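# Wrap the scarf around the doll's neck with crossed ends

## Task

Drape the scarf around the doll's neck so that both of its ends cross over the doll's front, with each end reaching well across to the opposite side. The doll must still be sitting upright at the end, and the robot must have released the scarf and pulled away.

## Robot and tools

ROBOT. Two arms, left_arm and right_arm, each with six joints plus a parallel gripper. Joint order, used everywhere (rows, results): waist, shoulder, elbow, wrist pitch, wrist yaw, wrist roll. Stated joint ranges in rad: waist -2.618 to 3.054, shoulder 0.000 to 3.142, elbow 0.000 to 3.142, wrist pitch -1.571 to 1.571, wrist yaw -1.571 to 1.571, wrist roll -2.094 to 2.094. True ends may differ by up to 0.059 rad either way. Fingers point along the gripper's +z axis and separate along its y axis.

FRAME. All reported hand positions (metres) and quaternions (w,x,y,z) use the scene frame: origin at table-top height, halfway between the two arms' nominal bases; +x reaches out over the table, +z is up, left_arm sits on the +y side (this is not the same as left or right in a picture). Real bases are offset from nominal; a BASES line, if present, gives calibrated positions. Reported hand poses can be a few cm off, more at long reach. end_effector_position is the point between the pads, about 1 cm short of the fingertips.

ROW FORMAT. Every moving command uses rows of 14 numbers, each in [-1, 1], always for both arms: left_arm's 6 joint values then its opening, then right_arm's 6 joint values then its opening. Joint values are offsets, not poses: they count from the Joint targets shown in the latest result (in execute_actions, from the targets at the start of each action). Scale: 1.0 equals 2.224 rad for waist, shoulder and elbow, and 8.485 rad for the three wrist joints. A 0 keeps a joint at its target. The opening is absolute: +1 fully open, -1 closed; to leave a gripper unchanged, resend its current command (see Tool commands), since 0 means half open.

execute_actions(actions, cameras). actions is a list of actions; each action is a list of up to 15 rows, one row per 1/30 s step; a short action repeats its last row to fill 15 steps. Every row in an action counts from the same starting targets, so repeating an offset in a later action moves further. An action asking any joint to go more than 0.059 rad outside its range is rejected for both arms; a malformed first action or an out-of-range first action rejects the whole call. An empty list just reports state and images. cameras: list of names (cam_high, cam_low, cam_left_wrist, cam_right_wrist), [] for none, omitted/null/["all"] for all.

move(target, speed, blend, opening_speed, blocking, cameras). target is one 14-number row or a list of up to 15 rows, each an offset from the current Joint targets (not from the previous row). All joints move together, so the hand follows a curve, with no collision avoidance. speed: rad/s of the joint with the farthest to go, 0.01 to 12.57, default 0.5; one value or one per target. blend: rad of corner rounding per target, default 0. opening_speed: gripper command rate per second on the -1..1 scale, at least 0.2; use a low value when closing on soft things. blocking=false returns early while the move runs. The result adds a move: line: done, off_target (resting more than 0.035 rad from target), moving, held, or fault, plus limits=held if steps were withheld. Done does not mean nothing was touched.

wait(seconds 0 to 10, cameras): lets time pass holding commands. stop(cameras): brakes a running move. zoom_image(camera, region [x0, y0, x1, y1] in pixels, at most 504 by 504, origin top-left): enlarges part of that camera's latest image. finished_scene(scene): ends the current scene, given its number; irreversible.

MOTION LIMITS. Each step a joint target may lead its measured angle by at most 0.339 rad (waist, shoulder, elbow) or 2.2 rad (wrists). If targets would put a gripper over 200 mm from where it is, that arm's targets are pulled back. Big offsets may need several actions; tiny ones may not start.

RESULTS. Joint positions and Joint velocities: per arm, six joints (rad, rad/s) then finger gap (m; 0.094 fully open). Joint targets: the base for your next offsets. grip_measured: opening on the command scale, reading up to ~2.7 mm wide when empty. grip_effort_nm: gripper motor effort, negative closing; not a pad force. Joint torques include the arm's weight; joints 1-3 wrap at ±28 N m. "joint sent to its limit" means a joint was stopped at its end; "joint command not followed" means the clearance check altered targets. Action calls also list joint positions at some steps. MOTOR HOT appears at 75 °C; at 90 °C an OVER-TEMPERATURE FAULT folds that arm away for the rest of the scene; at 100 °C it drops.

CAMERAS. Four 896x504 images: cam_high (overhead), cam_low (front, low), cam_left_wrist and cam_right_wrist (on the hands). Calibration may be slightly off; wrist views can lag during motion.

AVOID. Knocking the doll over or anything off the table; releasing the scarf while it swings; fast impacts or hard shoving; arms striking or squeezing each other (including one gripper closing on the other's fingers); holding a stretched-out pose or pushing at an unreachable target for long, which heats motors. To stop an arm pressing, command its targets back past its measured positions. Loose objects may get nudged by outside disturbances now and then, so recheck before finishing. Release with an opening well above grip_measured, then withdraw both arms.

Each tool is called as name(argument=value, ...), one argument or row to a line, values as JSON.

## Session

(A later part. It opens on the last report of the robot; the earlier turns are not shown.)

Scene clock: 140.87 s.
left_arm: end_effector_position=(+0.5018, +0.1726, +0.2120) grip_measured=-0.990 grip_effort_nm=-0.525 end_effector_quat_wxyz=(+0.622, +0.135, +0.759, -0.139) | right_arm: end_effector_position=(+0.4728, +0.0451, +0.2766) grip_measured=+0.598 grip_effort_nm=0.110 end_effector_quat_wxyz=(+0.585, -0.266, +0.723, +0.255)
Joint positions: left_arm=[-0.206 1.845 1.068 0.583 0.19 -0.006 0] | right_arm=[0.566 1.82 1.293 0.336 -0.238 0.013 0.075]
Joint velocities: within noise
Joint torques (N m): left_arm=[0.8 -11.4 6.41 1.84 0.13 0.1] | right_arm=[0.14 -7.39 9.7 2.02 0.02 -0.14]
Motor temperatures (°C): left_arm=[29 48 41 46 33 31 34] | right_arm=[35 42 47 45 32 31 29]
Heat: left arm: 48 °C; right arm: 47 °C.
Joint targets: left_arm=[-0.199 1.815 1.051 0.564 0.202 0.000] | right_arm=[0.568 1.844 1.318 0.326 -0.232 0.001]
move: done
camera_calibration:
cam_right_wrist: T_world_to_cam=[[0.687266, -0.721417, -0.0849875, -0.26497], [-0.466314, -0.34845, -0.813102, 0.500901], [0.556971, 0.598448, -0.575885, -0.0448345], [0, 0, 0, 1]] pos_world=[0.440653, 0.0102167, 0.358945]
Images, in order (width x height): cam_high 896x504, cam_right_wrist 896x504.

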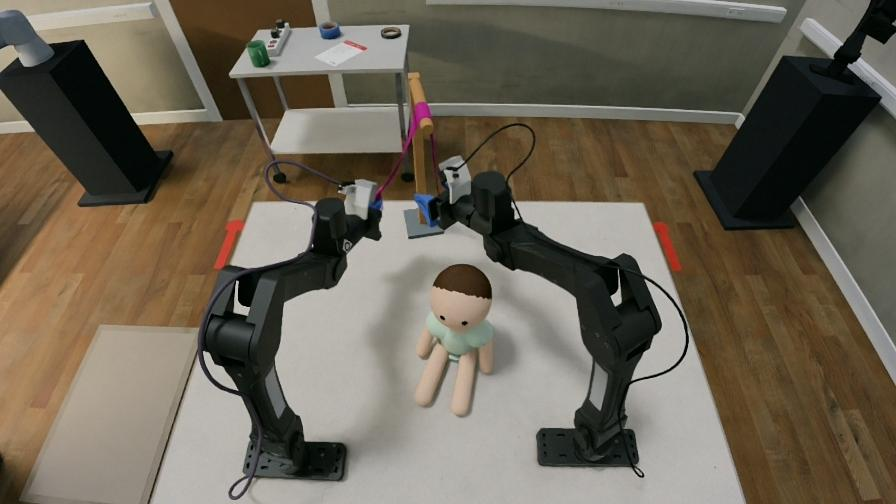

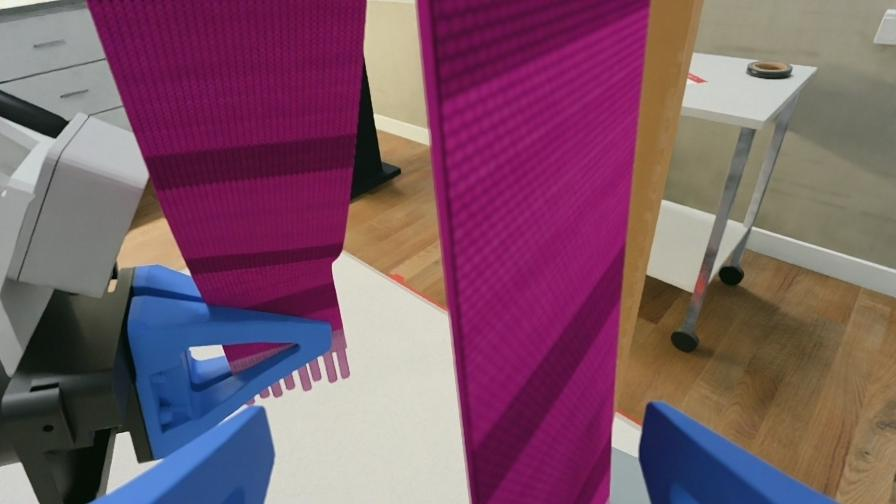

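move(
  target=[0,0,0,0,0,0,-1,0.0036,0.0459,0.0616,-0.0041,0.0009,0,0.6],
  speed=0.3,
  cameras=["cam_high","cam_right_wrist"],
)

Scene clock: 149.17 s.
left_arm: end_effector_position=(+0.5018, +0.1726, +0.2120) grip_measured=-0.990 grip_effort_nm=-0.525 end_effector_quat_wxyz=(+0.622, +0.135, +0.759, -0.139) | right_arm: end_effector_position=(+0.4967, +0.0597, +0.2751) grip_measured=+0.598 grip_effort_nm=0.105 end_effector_quat_wxyz=(+0.584, -0.265, +0.724, +0.253)
Joint positions: left_arm=[-0.206 1.845 1.068 0.583 0.19 -0.006 0] | right_arm=[0.569 1.923 1.427 0.301 -0.23 0.013 0.075]
Joint velocities: within noise
Joint torques (N m): left_arm=[0.54 -11.49 6.37 1.81 0.12 0.06] | right_arm=[0.58 -8.38 10.04 2 0.02 -0.14]
Motor temperatures (°C): left_arm=[29 48 41 47 33 31 34] | right_arm=[35 42 48 45 32 31 29]
Heat: left arm: 48 °C; right arm: 48 °C.
Joint targets: left_arm=[-0.199 1.815 1.051 0.564 0.202 0.000] | right_arm=[0.576 1.946 1.455 0.291 -0.224 0.001]
move: done
camera_calibration:
cam_right_wrist: T_world_to_cam=[[0.684125, -0.724454, -0.0844909, -0.269407], [-0.469858, -0.349145, -0.81076, 0.517084], [0.557859, 0.59436, -0.579249, -0.0670451], [0, 0, 0, 1]] pos_world=[0.464666, 0.0252128, 0.357633]
Images, in order (width x height): cam_high 896x504, cam_right_wrist 896x504.

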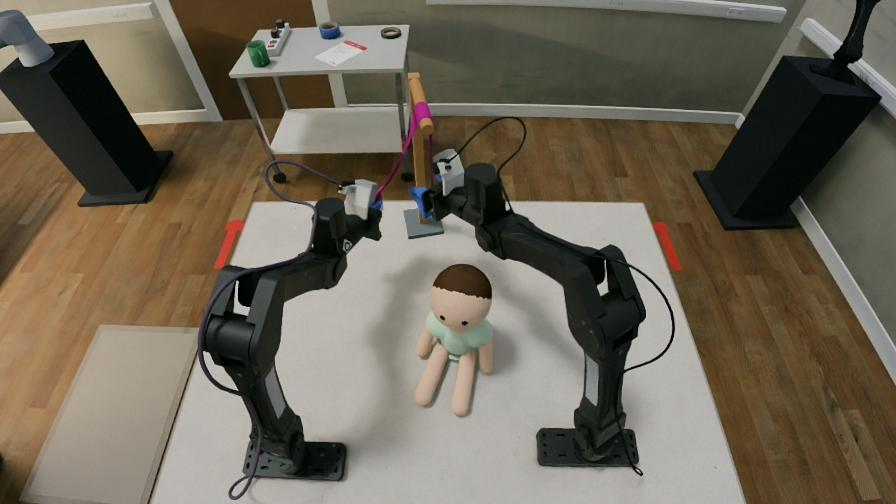

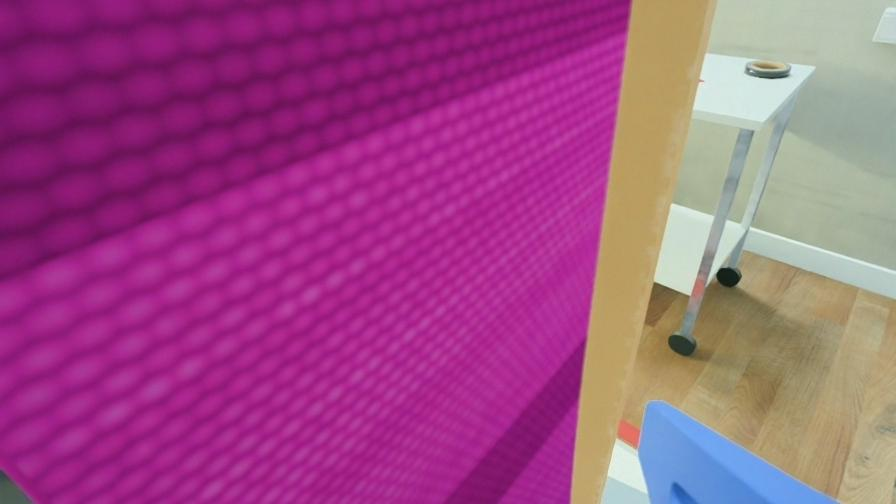

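move(
  target=[0,0,0,0,0,0,-1,0,0,0,0,0,0,-1],
  opening_speed=1.0,
)

Scene clock: 157.67 s.
left_arm: end_effector_position=(+0.5018, +0.1726, +0.2120) grip_measured=-0.990 grip_effort_nm=-0.530 end_effector_quat_wxyz=(+0.622, +0.135, +0.759, -0.139) | right_arm: end_effector_position=(+0.4968, +0.0596, +0.2747) grip_measured=-0.982 grip_effort_nm=-0.935 end_effector_quat_wxyz=(+0.584, -0.265, +0.725, +0.252)
Joint positions: left_arm=[-0.206 1.845 1.068 0.583 0.19 -0.006 0] | right_arm=[0.569 1.923 1.427 0.299 -0.229 0.012 0.001]
Joint velocities: within noise
Joint torques (N m): left_arm=[0.49 -11.29 6.42 1.83 0.13 0.07] | right_arm=[0.57 -8.38 10.04 2.02 0.02 -0.12]
Motor temperatures (°C): left_arm=[29 48 41 47 33 31 34] | right_arm=[35 44 48 46 32 31 29]
Heat: left arm: 48 °C; right arm: 48 °C.
Joint targets: left_arm=[-0.199 1.815 1.051 0.564 0.202 0.000] | right_arm=[0.576 1.946 1.455 0.291 -0.224 0.001]
move: done
camera_calibration:
cam_left_wrist: T_world_to_cam=[[-0.381249, -0.924207, 0.0221412, 0.34627], [-0.55696, 0.210507, -0.803419, 0.450329], [0.737865, -0.318635, -0.595002, -0.105592], [0, 0, 0, 1]] pos_world=[0.460743, 0.191583, 0.291309]
cam_right_wrist: T_world_to_cam=[[0.683589, -0.724976, -0.0843569, -0.269361], [-0.470868, -0.349747, -0.809914, 0.517032], [0.557664, 0.593369, -0.580451, -0.0666741], [0, 0, 0, 1]] pos_world=[0.464768, 0.0251126, 0.357328]

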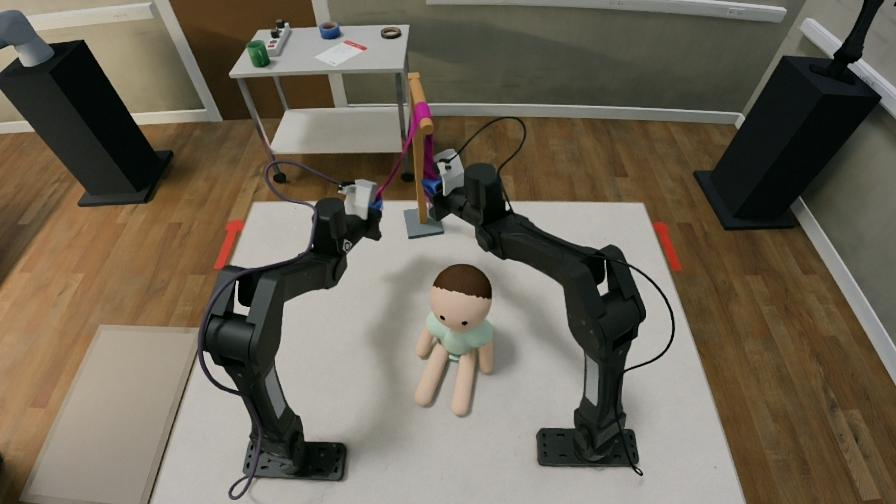

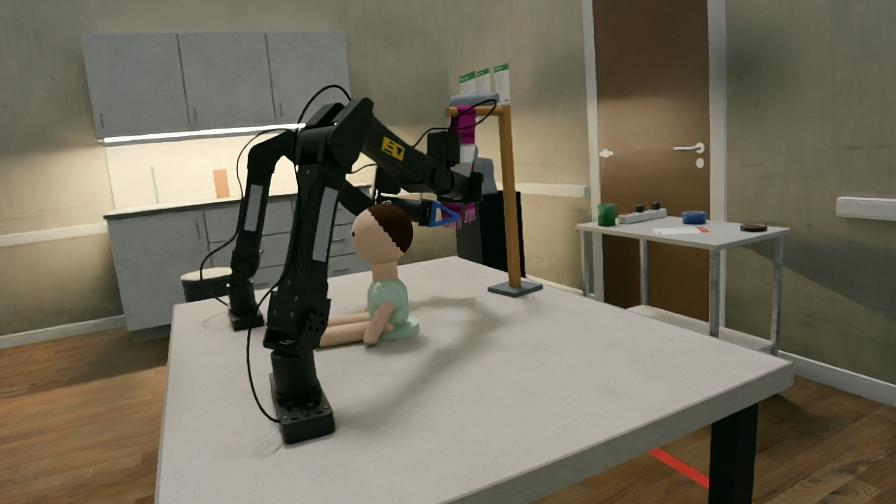

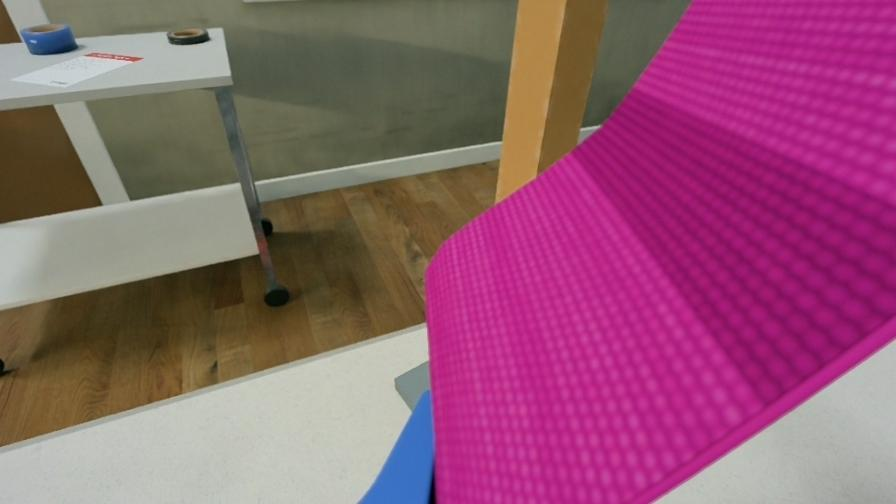

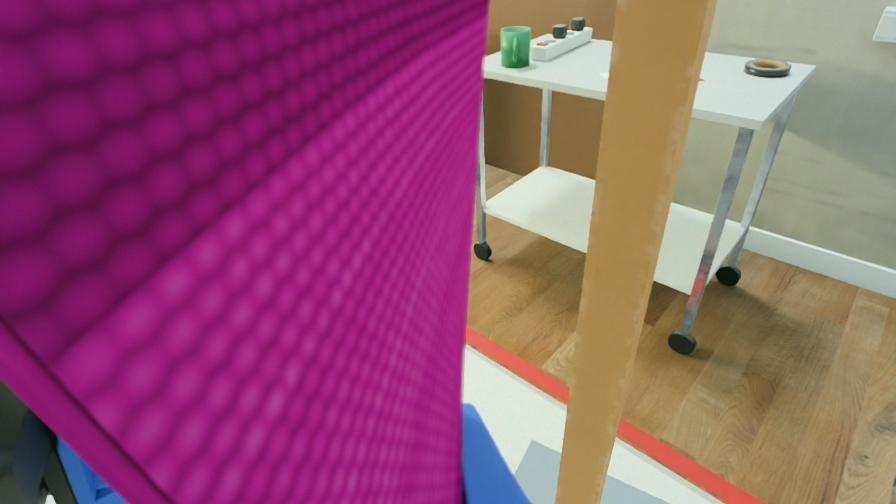

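move(
  target=[0.0054,-0.0773,0.1969,-0.0719,-0.0223,0,-1,-0.0387,-0.1592,-0.0121,-0.0385,0.0547,0,-1],
  speed=0.4,
)

Scene clock: 172.33 s.
left_arm: end_effector_position=(+0.4990, +0.2088, +0.3538) grip_measured=-0.990 grip_effort_nm=-0.535 end_effector_quat_wxyz=(+0.621, +0.080, +0.777, -0.071) | right_arm: end_effector_position=(+0.4918, -0.0830, +0.3605) grip_measured=-0.982 grip_effort_nm=-0.935 end_effector_quat_wxyz=(+0.625, -0.097, +0.773, +0.054)
Joint positions: left_arm=[-0.195 1.664 1.469 -0.027 0.024 -0.006 0] | right_arm=[0.494 1.621 1.427 -0.026 0.232 0.012 0.001]
Joint velocities: within noise
Joint torques (N m): left_arm=[0.68 -9.94 10.24 1.83 -0.08 0.1] | right_arm=[-0.43 -10.03 7.8 2.02 0.08 -0.13]
Motor temperatures (°C): left_arm=[29 49 41 47 33 31 34] | right_arm=[35 46 48 47 32 31 30]
Heat: left arm: 49 °C; right arm: 48 °C.
Joint targets: left_arm=[-0.187 1.643 1.489 -0.046 0.013 0.000] | right_arm=[0.490 1.592 1.428 -0.036 0.240 0.001]
move: done
camera_calibration:
cam_left_wrist: T_world_to_cam=[[-0.216512, -0.97624, -0.00881969, 0.315187], [-0.603444, 0.140923, -0.784854, 0.586227], [0.767449, -0.164608, -0.619618, -0.0459067], [0, 0, 0, 1]] pos_world=[0.457228, 0.217528, 0.434438]
cam_right_wrist: T_world_to_cam=[[0.225706, -0.974139, 0.0104898, -0.191688], [-0.584125, -0.143942, -0.798798, 0.603053], [0.779651, 0.174166, -0.601507, -0.0659414], [0, 0, 0, 1]] pos_world=[0.446935, -0.0884416, 0.444064]

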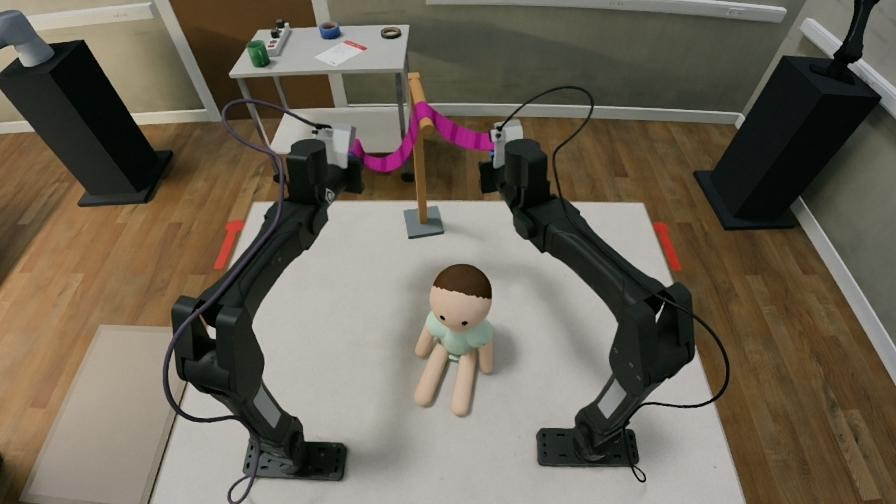

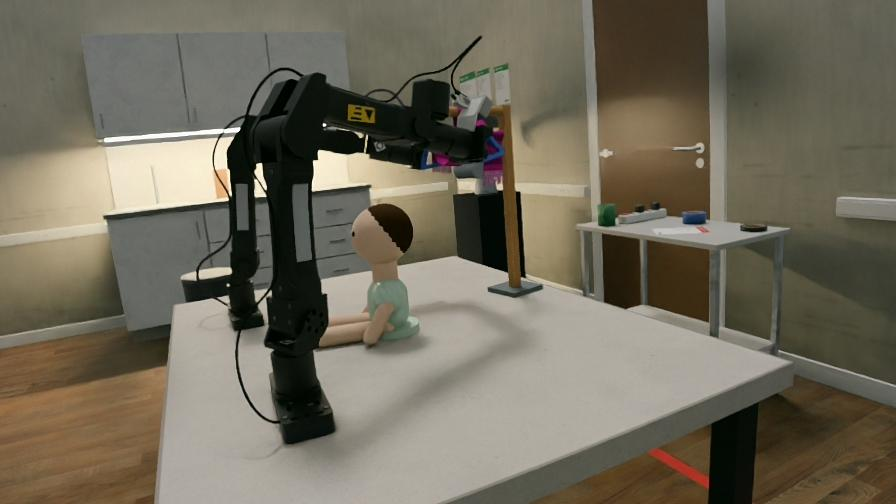

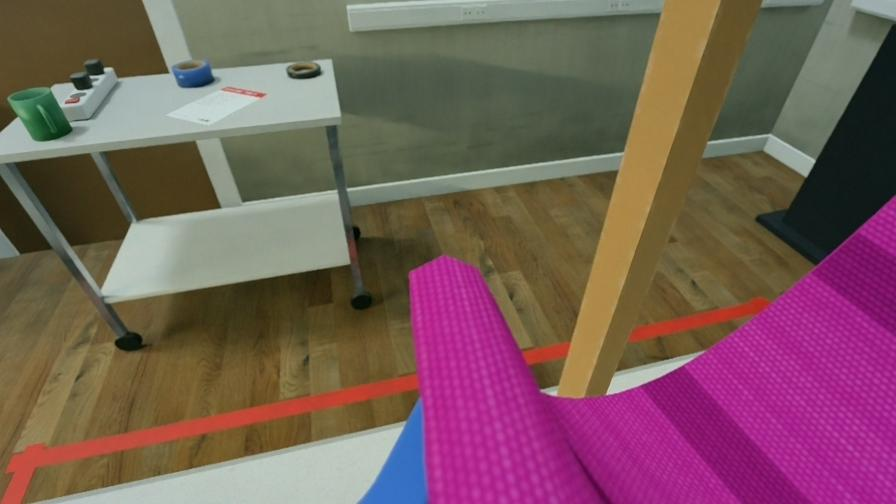

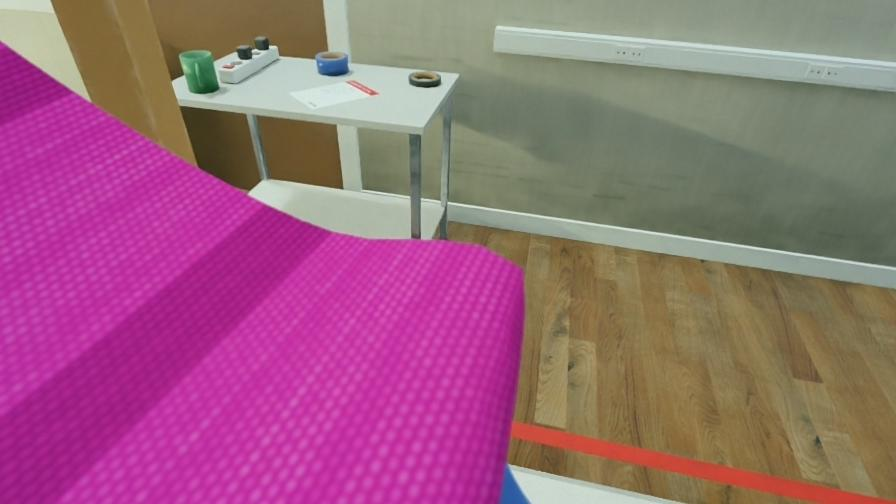

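move(
  target=[-0.0396,-0.183,-0.1578,-0.0066,-0.0103,0,-1,0.0994,-0.1546,-0.1304,-0.0064,0.026,0,-1],
  speed=0.3,
)

Scene clock: 177.23 s.
left_arm: end_effector_position=(+0.3906, +0.2145, +0.3758) grip_measured=-0.990 grip_effort_nm=-0.530 end_effector_quat_wxyz=(+0.637, +0.079, +0.764, -0.062) | right_arm: end_effector_position=(+0.3807, -0.0771, +0.3728) grip_measured=-0.982 grip_effort_nm=-0.940 end_effector_quat_wxyz=(+0.637, -0.108, +0.762, +0.039)
Joint positions: left_arm=[-0.266 1.254 1.156 -0.083 -0.063 -0.006 0] | right_arm=[0.707 1.273 1.147 -0.08 0.451 0.012 0.001]
Joint velocities: within noise
Joint torques (N m): left_arm=[-0.69 -5.79 7.1 1.8 -0.11 0.1] | right_arm=[0.36 -6.37 6.84 1.94 0.12 -0.12]
Motor temperatures (°C): left_arm=[29 50 41 47 33 31 34] | right_arm=[35 47 47 47 32 31 30]
Heat: left arm: 50 °C; right arm: 47 °C.
Joint targets: left_arm=[-0.275 1.236 1.138 -0.102 -0.075 0.000] | right_arm=[0.711 1.248 1.138 -0.090 0.460 0.001]
move: done
camera_calibration:
cam_left_wrist: T_world_to_cam=[[-0.20183, -0.979089, -0.0254896, 0.298517], [-0.571523, 0.138869, -0.80875, 0.534223], [0.795378, -0.148662, -0.587599, 0.0254751], [0, 0, 0, 1]] pos_world=[0.345307, 0.221874, 0.454631]
cam_right_wrist: T_world_to_cam=[[0.223147, -0.9735, 0.0500243, -0.174808], [-0.55438, -0.168952, -0.814934, 0.541588], [0.801791, 0.154117, -0.57739, 0.00814972], [0, 0, 0, 1]] pos_world=[0.332719, -0.0799298, 0.454809]

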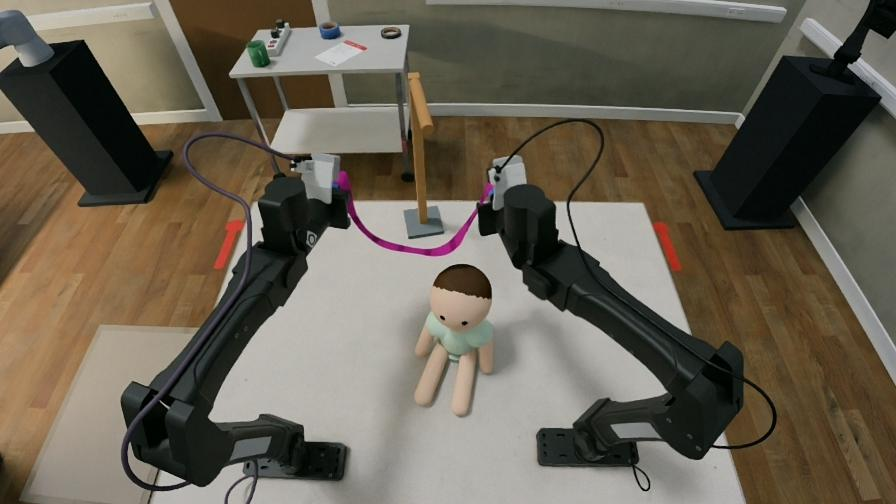

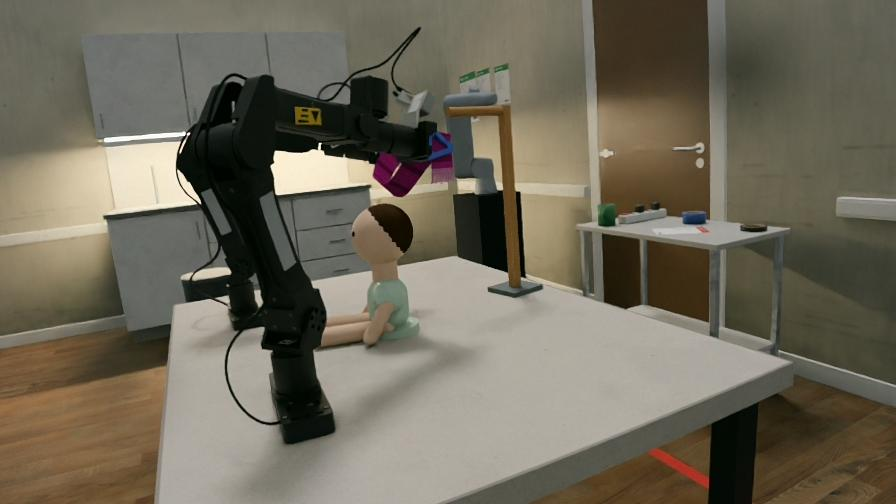

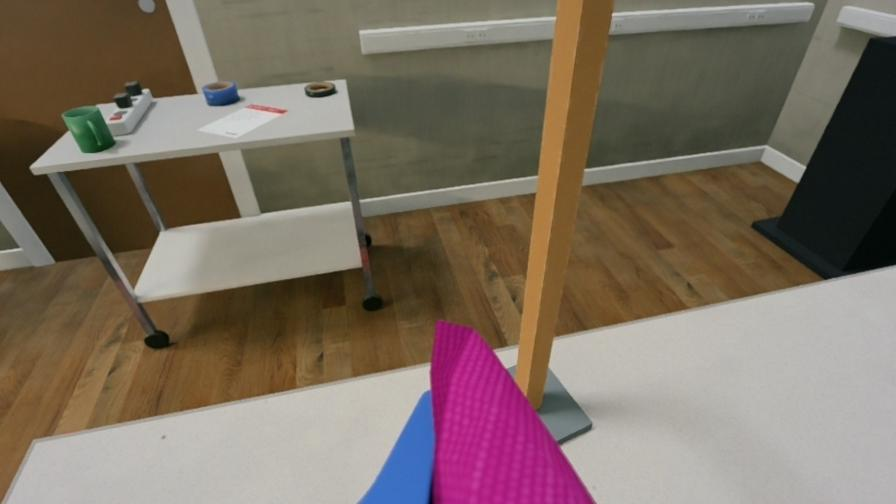

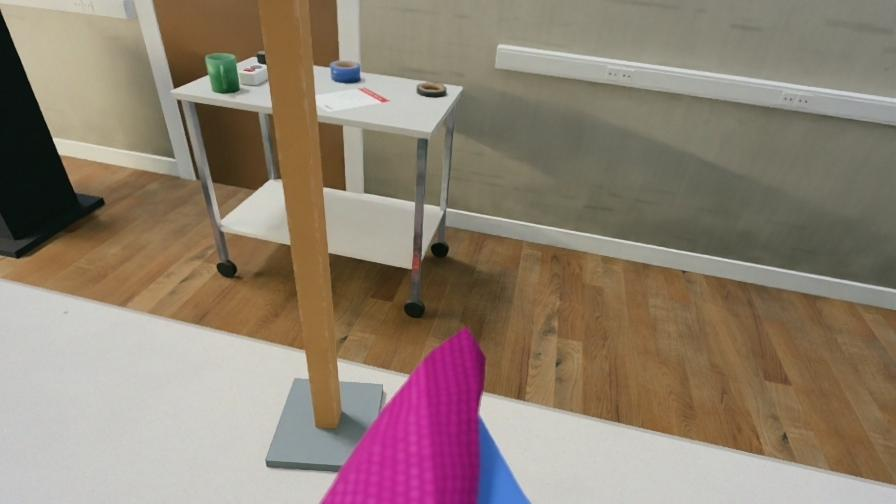

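move(
  target=[0.0144,0.1538,0.0913,-0.0661,0.0088,0,-1,-0.2824,0.0616,0.009,-0.0687,-0.0542,0,-1],
  speed=0.4,
)

Scene clock: 197.23 s.
left_arm: end_effector_position=(+0.3834, +0.2122, +0.2015) grip_measured=-0.990 grip_effort_nm=-0.530 end_effector_quat_wxyz=(+0.329, +0.113, +0.937, -0.039) | right_arm: end_effector_position=(+0.3795, -0.2583, +0.2073) grip_measured=-0.982 grip_effort_nm=-0.940 end_effector_quat_wxyz=(+0.333, -0.013, +0.943, +0.007)
Joint positions: left_arm=[-0.253 1.563 1.313 -0.646 -0.008 -0.006 0] | right_arm=[0.086 1.375 1.147 -0.664 0.004 0.011 0.001]
Joint velocities: within noise
Joint torques (N m): left_arm=[0.92 -5.56 10.28 1.26 0.07 0.09] | right_arm=[-0.31 -4.14 8.17 1.48 -0.04 -0.11]
Motor temperatures (°C): left_arm=[29 47 41 46 33 31 34] | right_arm=[35 44 46 48 32 31 30]
Heat: left arm: 47 °C; right arm: 48 °C.
Joint targets: left_arm=[-0.243 1.578 1.341 -0.663 0.000 0.000] | right_arm=[0.083 1.385 1.158 -0.673 0.001 0.001]
move: done
camera_calibration:
cam_left_wrist: T_world_to_cam=[[-0.252833, -0.967385, -0.0155489, 0.305487], [-0.941684, 0.249741, -0.225521, 0.3903], [0.222049, -0.042377, -0.974114, 0.203601], [0, 0, 0, 1]] pos_world=[0.399567, 0.206677, 0.291102]
cam_right_wrist: T_world_to_cam=[[0.0187768, -0.999346, -0.0308927, -0.254883], [-0.969345, -0.0106248, -0.245475, 0.455803], [0.244986, 0.0345549, -0.968911, 0.203058], [0, 0, 0, 1]] pos_world=[0.396869, -0.256891, 0.300759]

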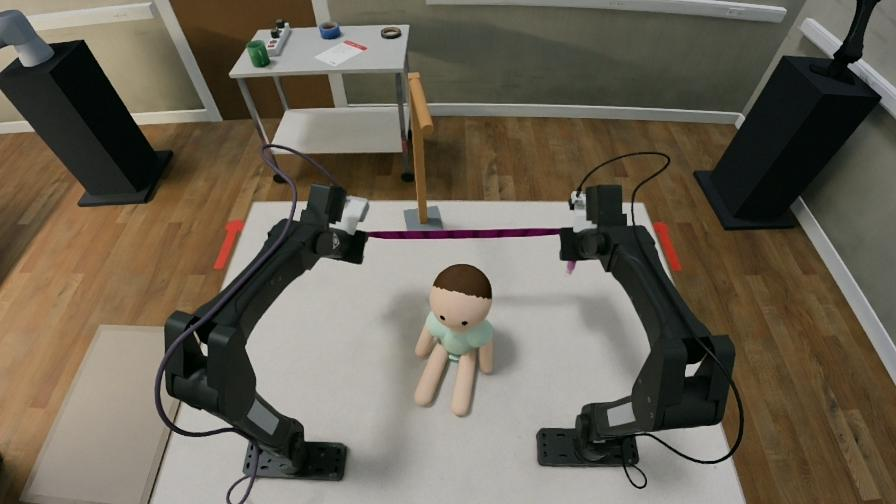

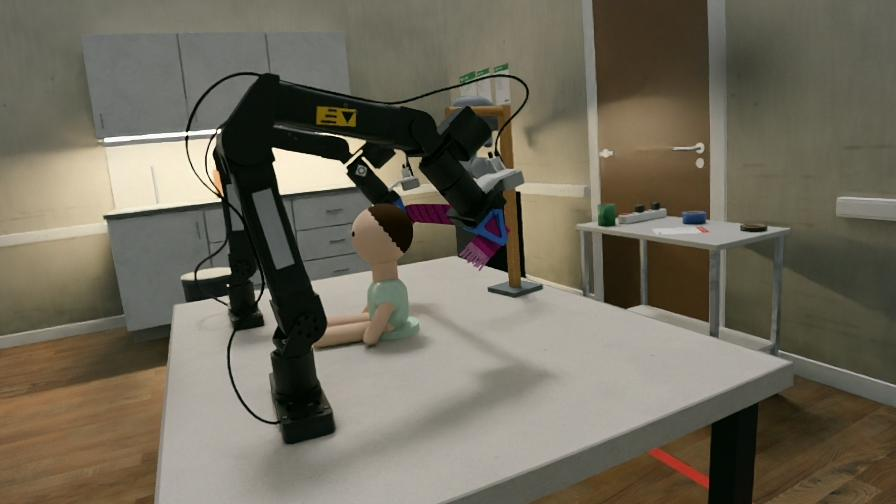

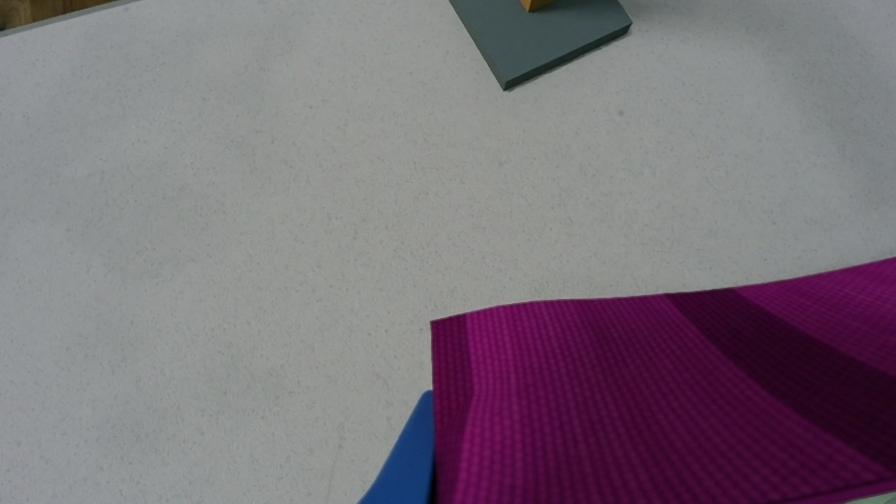

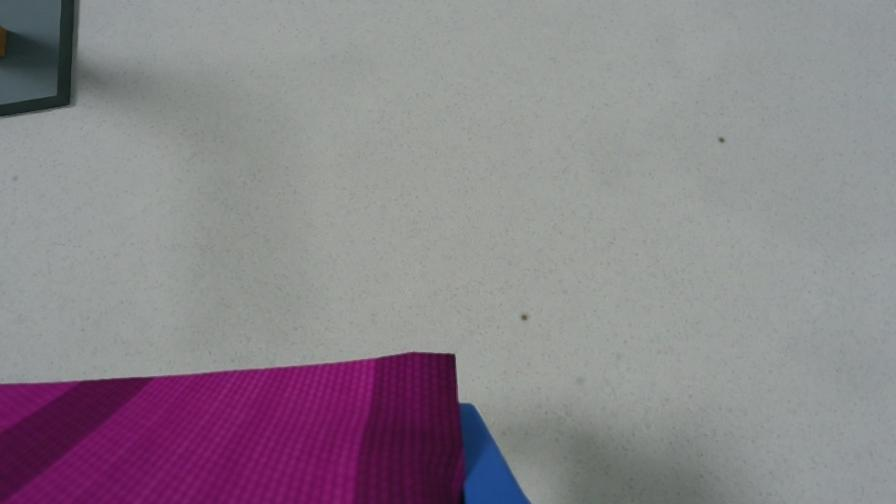

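move(
  target=[
    [0.0031,0.0099,-0.0908,0.0264,0,0,-1,0.0151,0.0216,-0.094,0.0303,0,0,-1],
    [-0.049,-0.1596,-0.2316,0.0189,0,0,-1,0.0578,-0.1727,-0.2172,0.0117,0,0,-1],
  ],
  speed=0.3,
)

Scene clock: 213.77 s.
left_arm: end_effector_position=(+0.2922, +0.2036, +0.1508) grip_measured=-0.990 grip_effort_nm=-0.525 end_effector_quat_wxyz=(+0.330, +0.156, +0.929, -0.054) | right_arm: end_effector_position=(+0.2860, -0.2276, +0.1445) grip_measured=-0.982 grip_effort_nm=-0.945 end_effector_quat_wxyz=(+0.327, -0.070, +0.942, +0.027)
Joint positions: left_arm=[-0.343 1.242 0.842 -0.489 -0.007 -0.006 0] | right_arm=[0.206 1.019 0.682 -0.565 0.003 0.011 0.001]
Joint velocities: within noise
Joint torques (N m): left_arm=[-0.72 -5.19 6.71 1.34 0.08 0.06] | right_arm=[0.5 -3.32 6.6 1.45 -0.03 -0.11]
Motor temperatures (°C): left_arm=[29 46 42 45 33 31 34] | right_arm=[35 42 47 46 32 31 31]
Heat: left arm: 46 °C; right arm: 47 °C.
Joint targets: left_arm=[-0.352 1.223 0.826 -0.502 0.000 0.000] | right_arm=[0.211 1.001 0.675 -0.574 0.001 0.001]
move: done
camera_calibration:
cam_left_wrist: T_world_to_cam=[[-0.339495, -0.940489, -0.0149847, 0.293019], [-0.913598, 0.333494, -0.23264, 0.271063], [0.223792, -0.0652899, -0.972448, 0.178062], [0, 0, 0, 1]] pos_world=[0.307272, 0.196809, 0.240607]
cam_right_wrist: T_world_to_cam=[[0.138251, -0.989904, -0.0312509, -0.256415], [-0.963257, -0.127059, -0.236624, 0.320519], [0.230264, 0.0628162, -0.971099, 0.174963], [0, 0, 0, 1]] pos_world=[0.303905, -0.224092, 0.237736]

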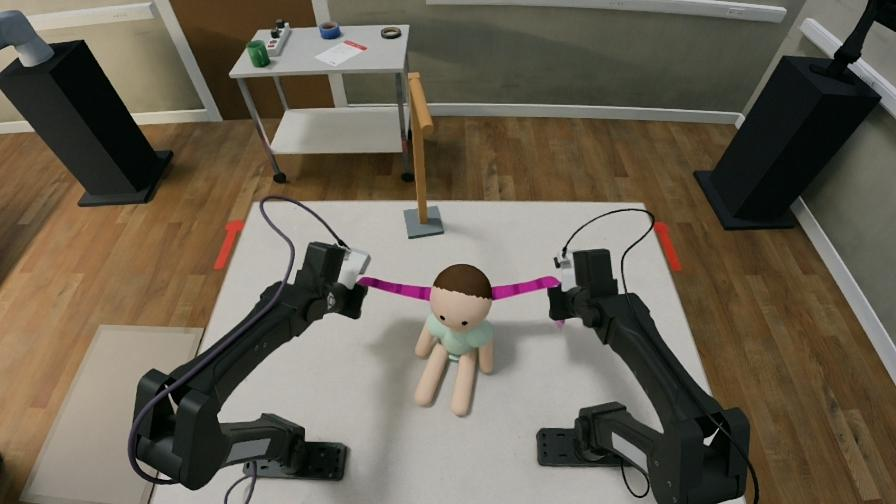

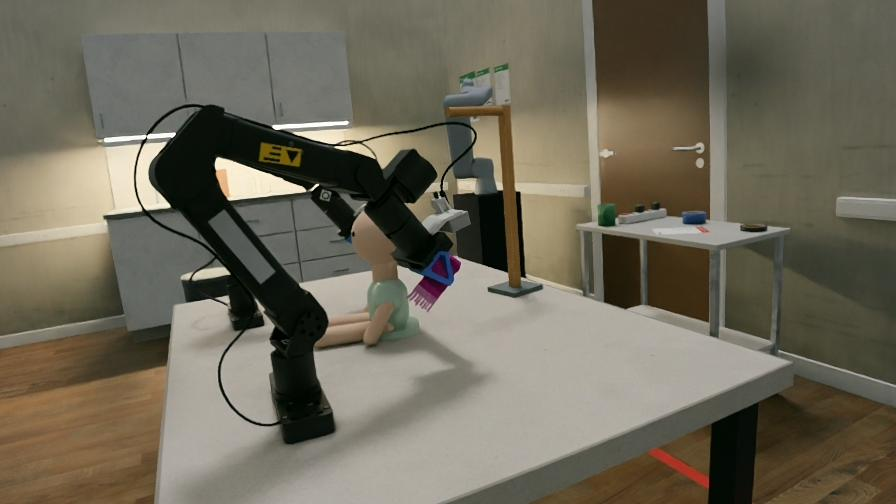

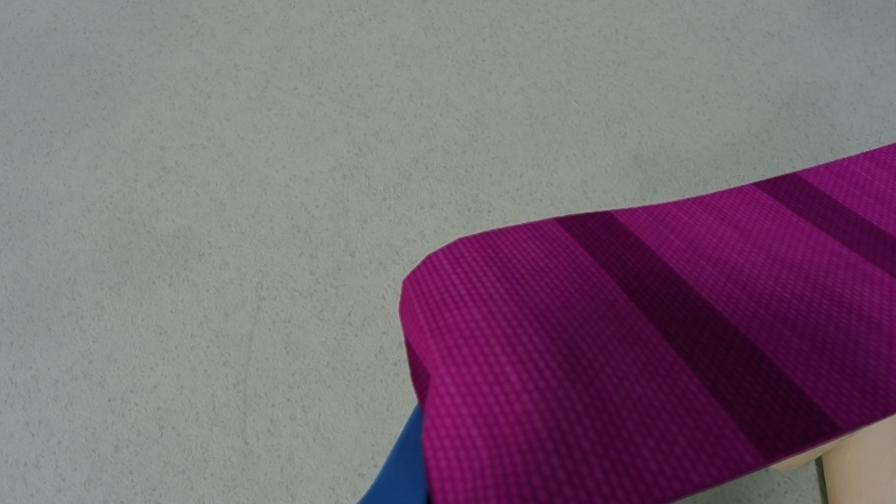

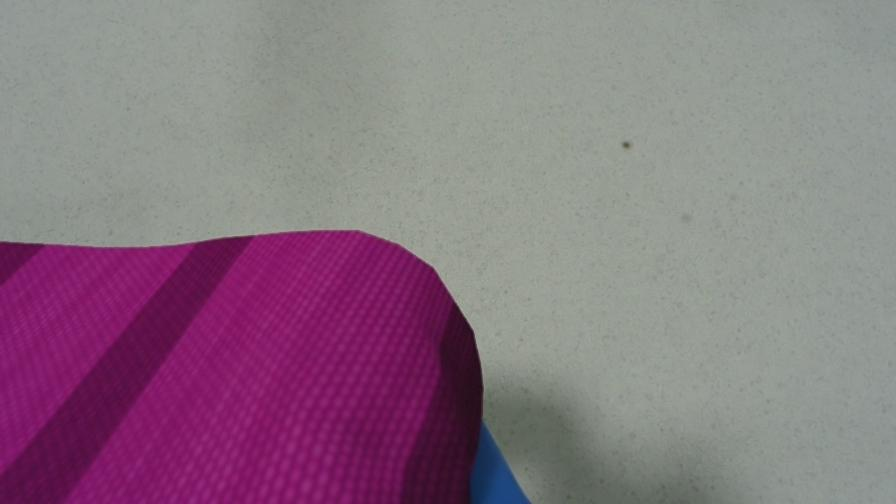

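move(
  target=[
    [-0.1264,-0.1133,-0.1039,-0.0026,0,0,-1,0.1284,-0.1538,-0.0809,-0.0191,0,0,-1],
    [-0.2451,-0.1488,-0.1187,-0.008,0,0,-1,0.2804,-0.21,-0.0881,-0.0319,0,0,-1],
  ],
  speed=0.25,
)

Scene clock: 230.90 s.
left_arm: end_effector_position=(+0.1406, +0.1101, +0.1274) grip_measured=-0.990 grip_effort_nm=-0.530 end_effector_quat_wxyz=(+0.305, +0.400, +0.852, -0.143) | right_arm: end_effector_position=(+0.1426, -0.1336, +0.1272) grip_measured=-0.982 grip_effort_nm=-0.935 end_effector_quat_wxyz=(+0.306, -0.356, +0.874, +0.127)
Joint positions: left_arm=[-0.89 0.908 0.578 -0.555 -0.006 -0.006 0] | right_arm=[0.83 0.547 0.486 -0.835 0.002 0.011 0.001]
Joint velocities: within noise
Joint torques (N m): left_arm=[-0.66 -2.36 6.89 1.36 0.07 0.06] | right_arm=[0.39 0.35 6.5 1.45 -0.03 -0.11]
Motor temperatures (°C): left_arm=[29 46 40 44 33 31 34] | right_arm=[35 40 46 45 32 30 31]
Heat: left arm: 46 °C; right arm: 46 °C.
Joint targets: left_arm=[-0.897 0.892 0.562 -0.570 0.000 0.000] | right_arm=[0.835 0.534 0.478 -0.844 0.001 0.001]
move: done
camera_calibration:
cam_left_wrist: T_world_to_cam=[[-0.778787, -0.627115, -0.0147431, 0.180526], [-0.606583, 0.758861, -0.23704, 0.068766], [0.159839, -0.175661, -0.971388, 0.204087], [0, 0, 0, 1]] pos_world=[0.149682, 0.096877, 0.21721]
cam_right_wrist: T_world_to_cam=[[0.691508, -0.721672, -0.0317102, -0.187142], [-0.705841, -0.665699, -0.242145, 0.0822414], [0.15364, 0.189828, -0.969722, 0.213021], [0, 0, 0, 1]] pos_world=[0.154731, -0.120745, 0.220551]

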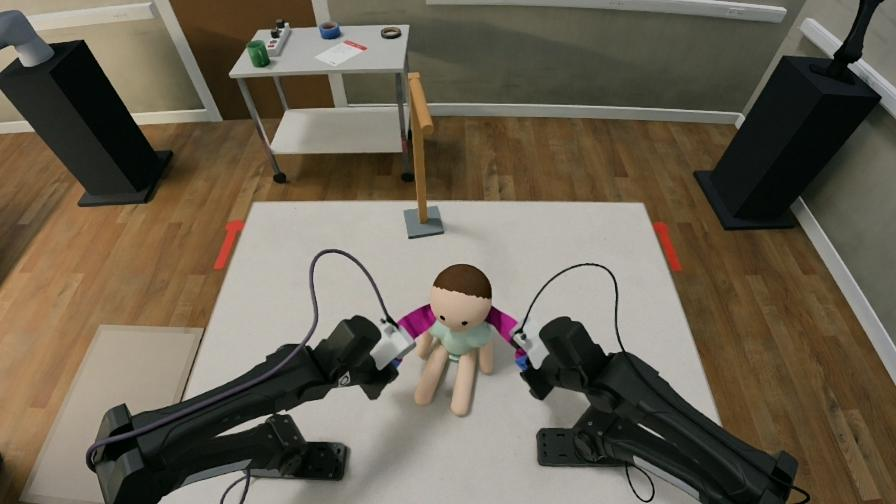

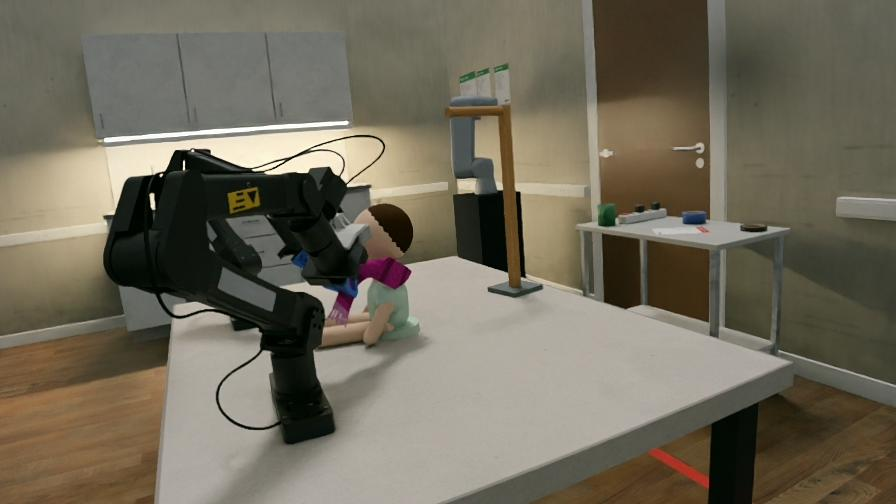

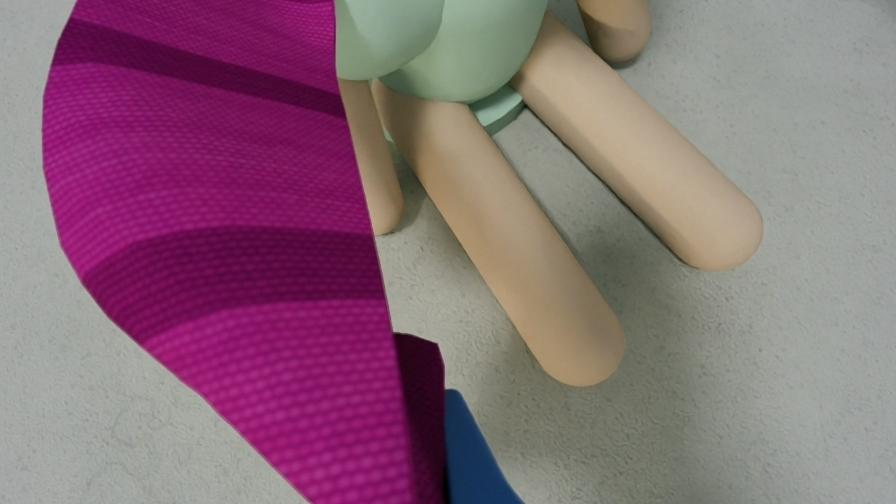

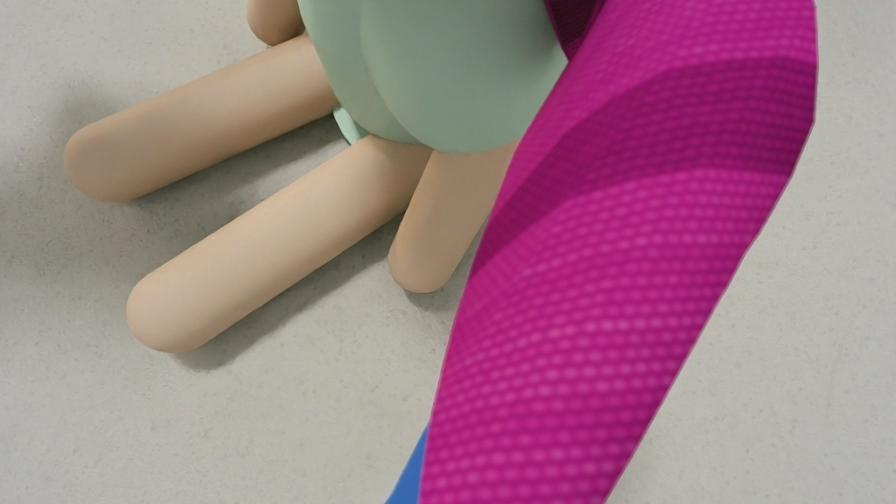

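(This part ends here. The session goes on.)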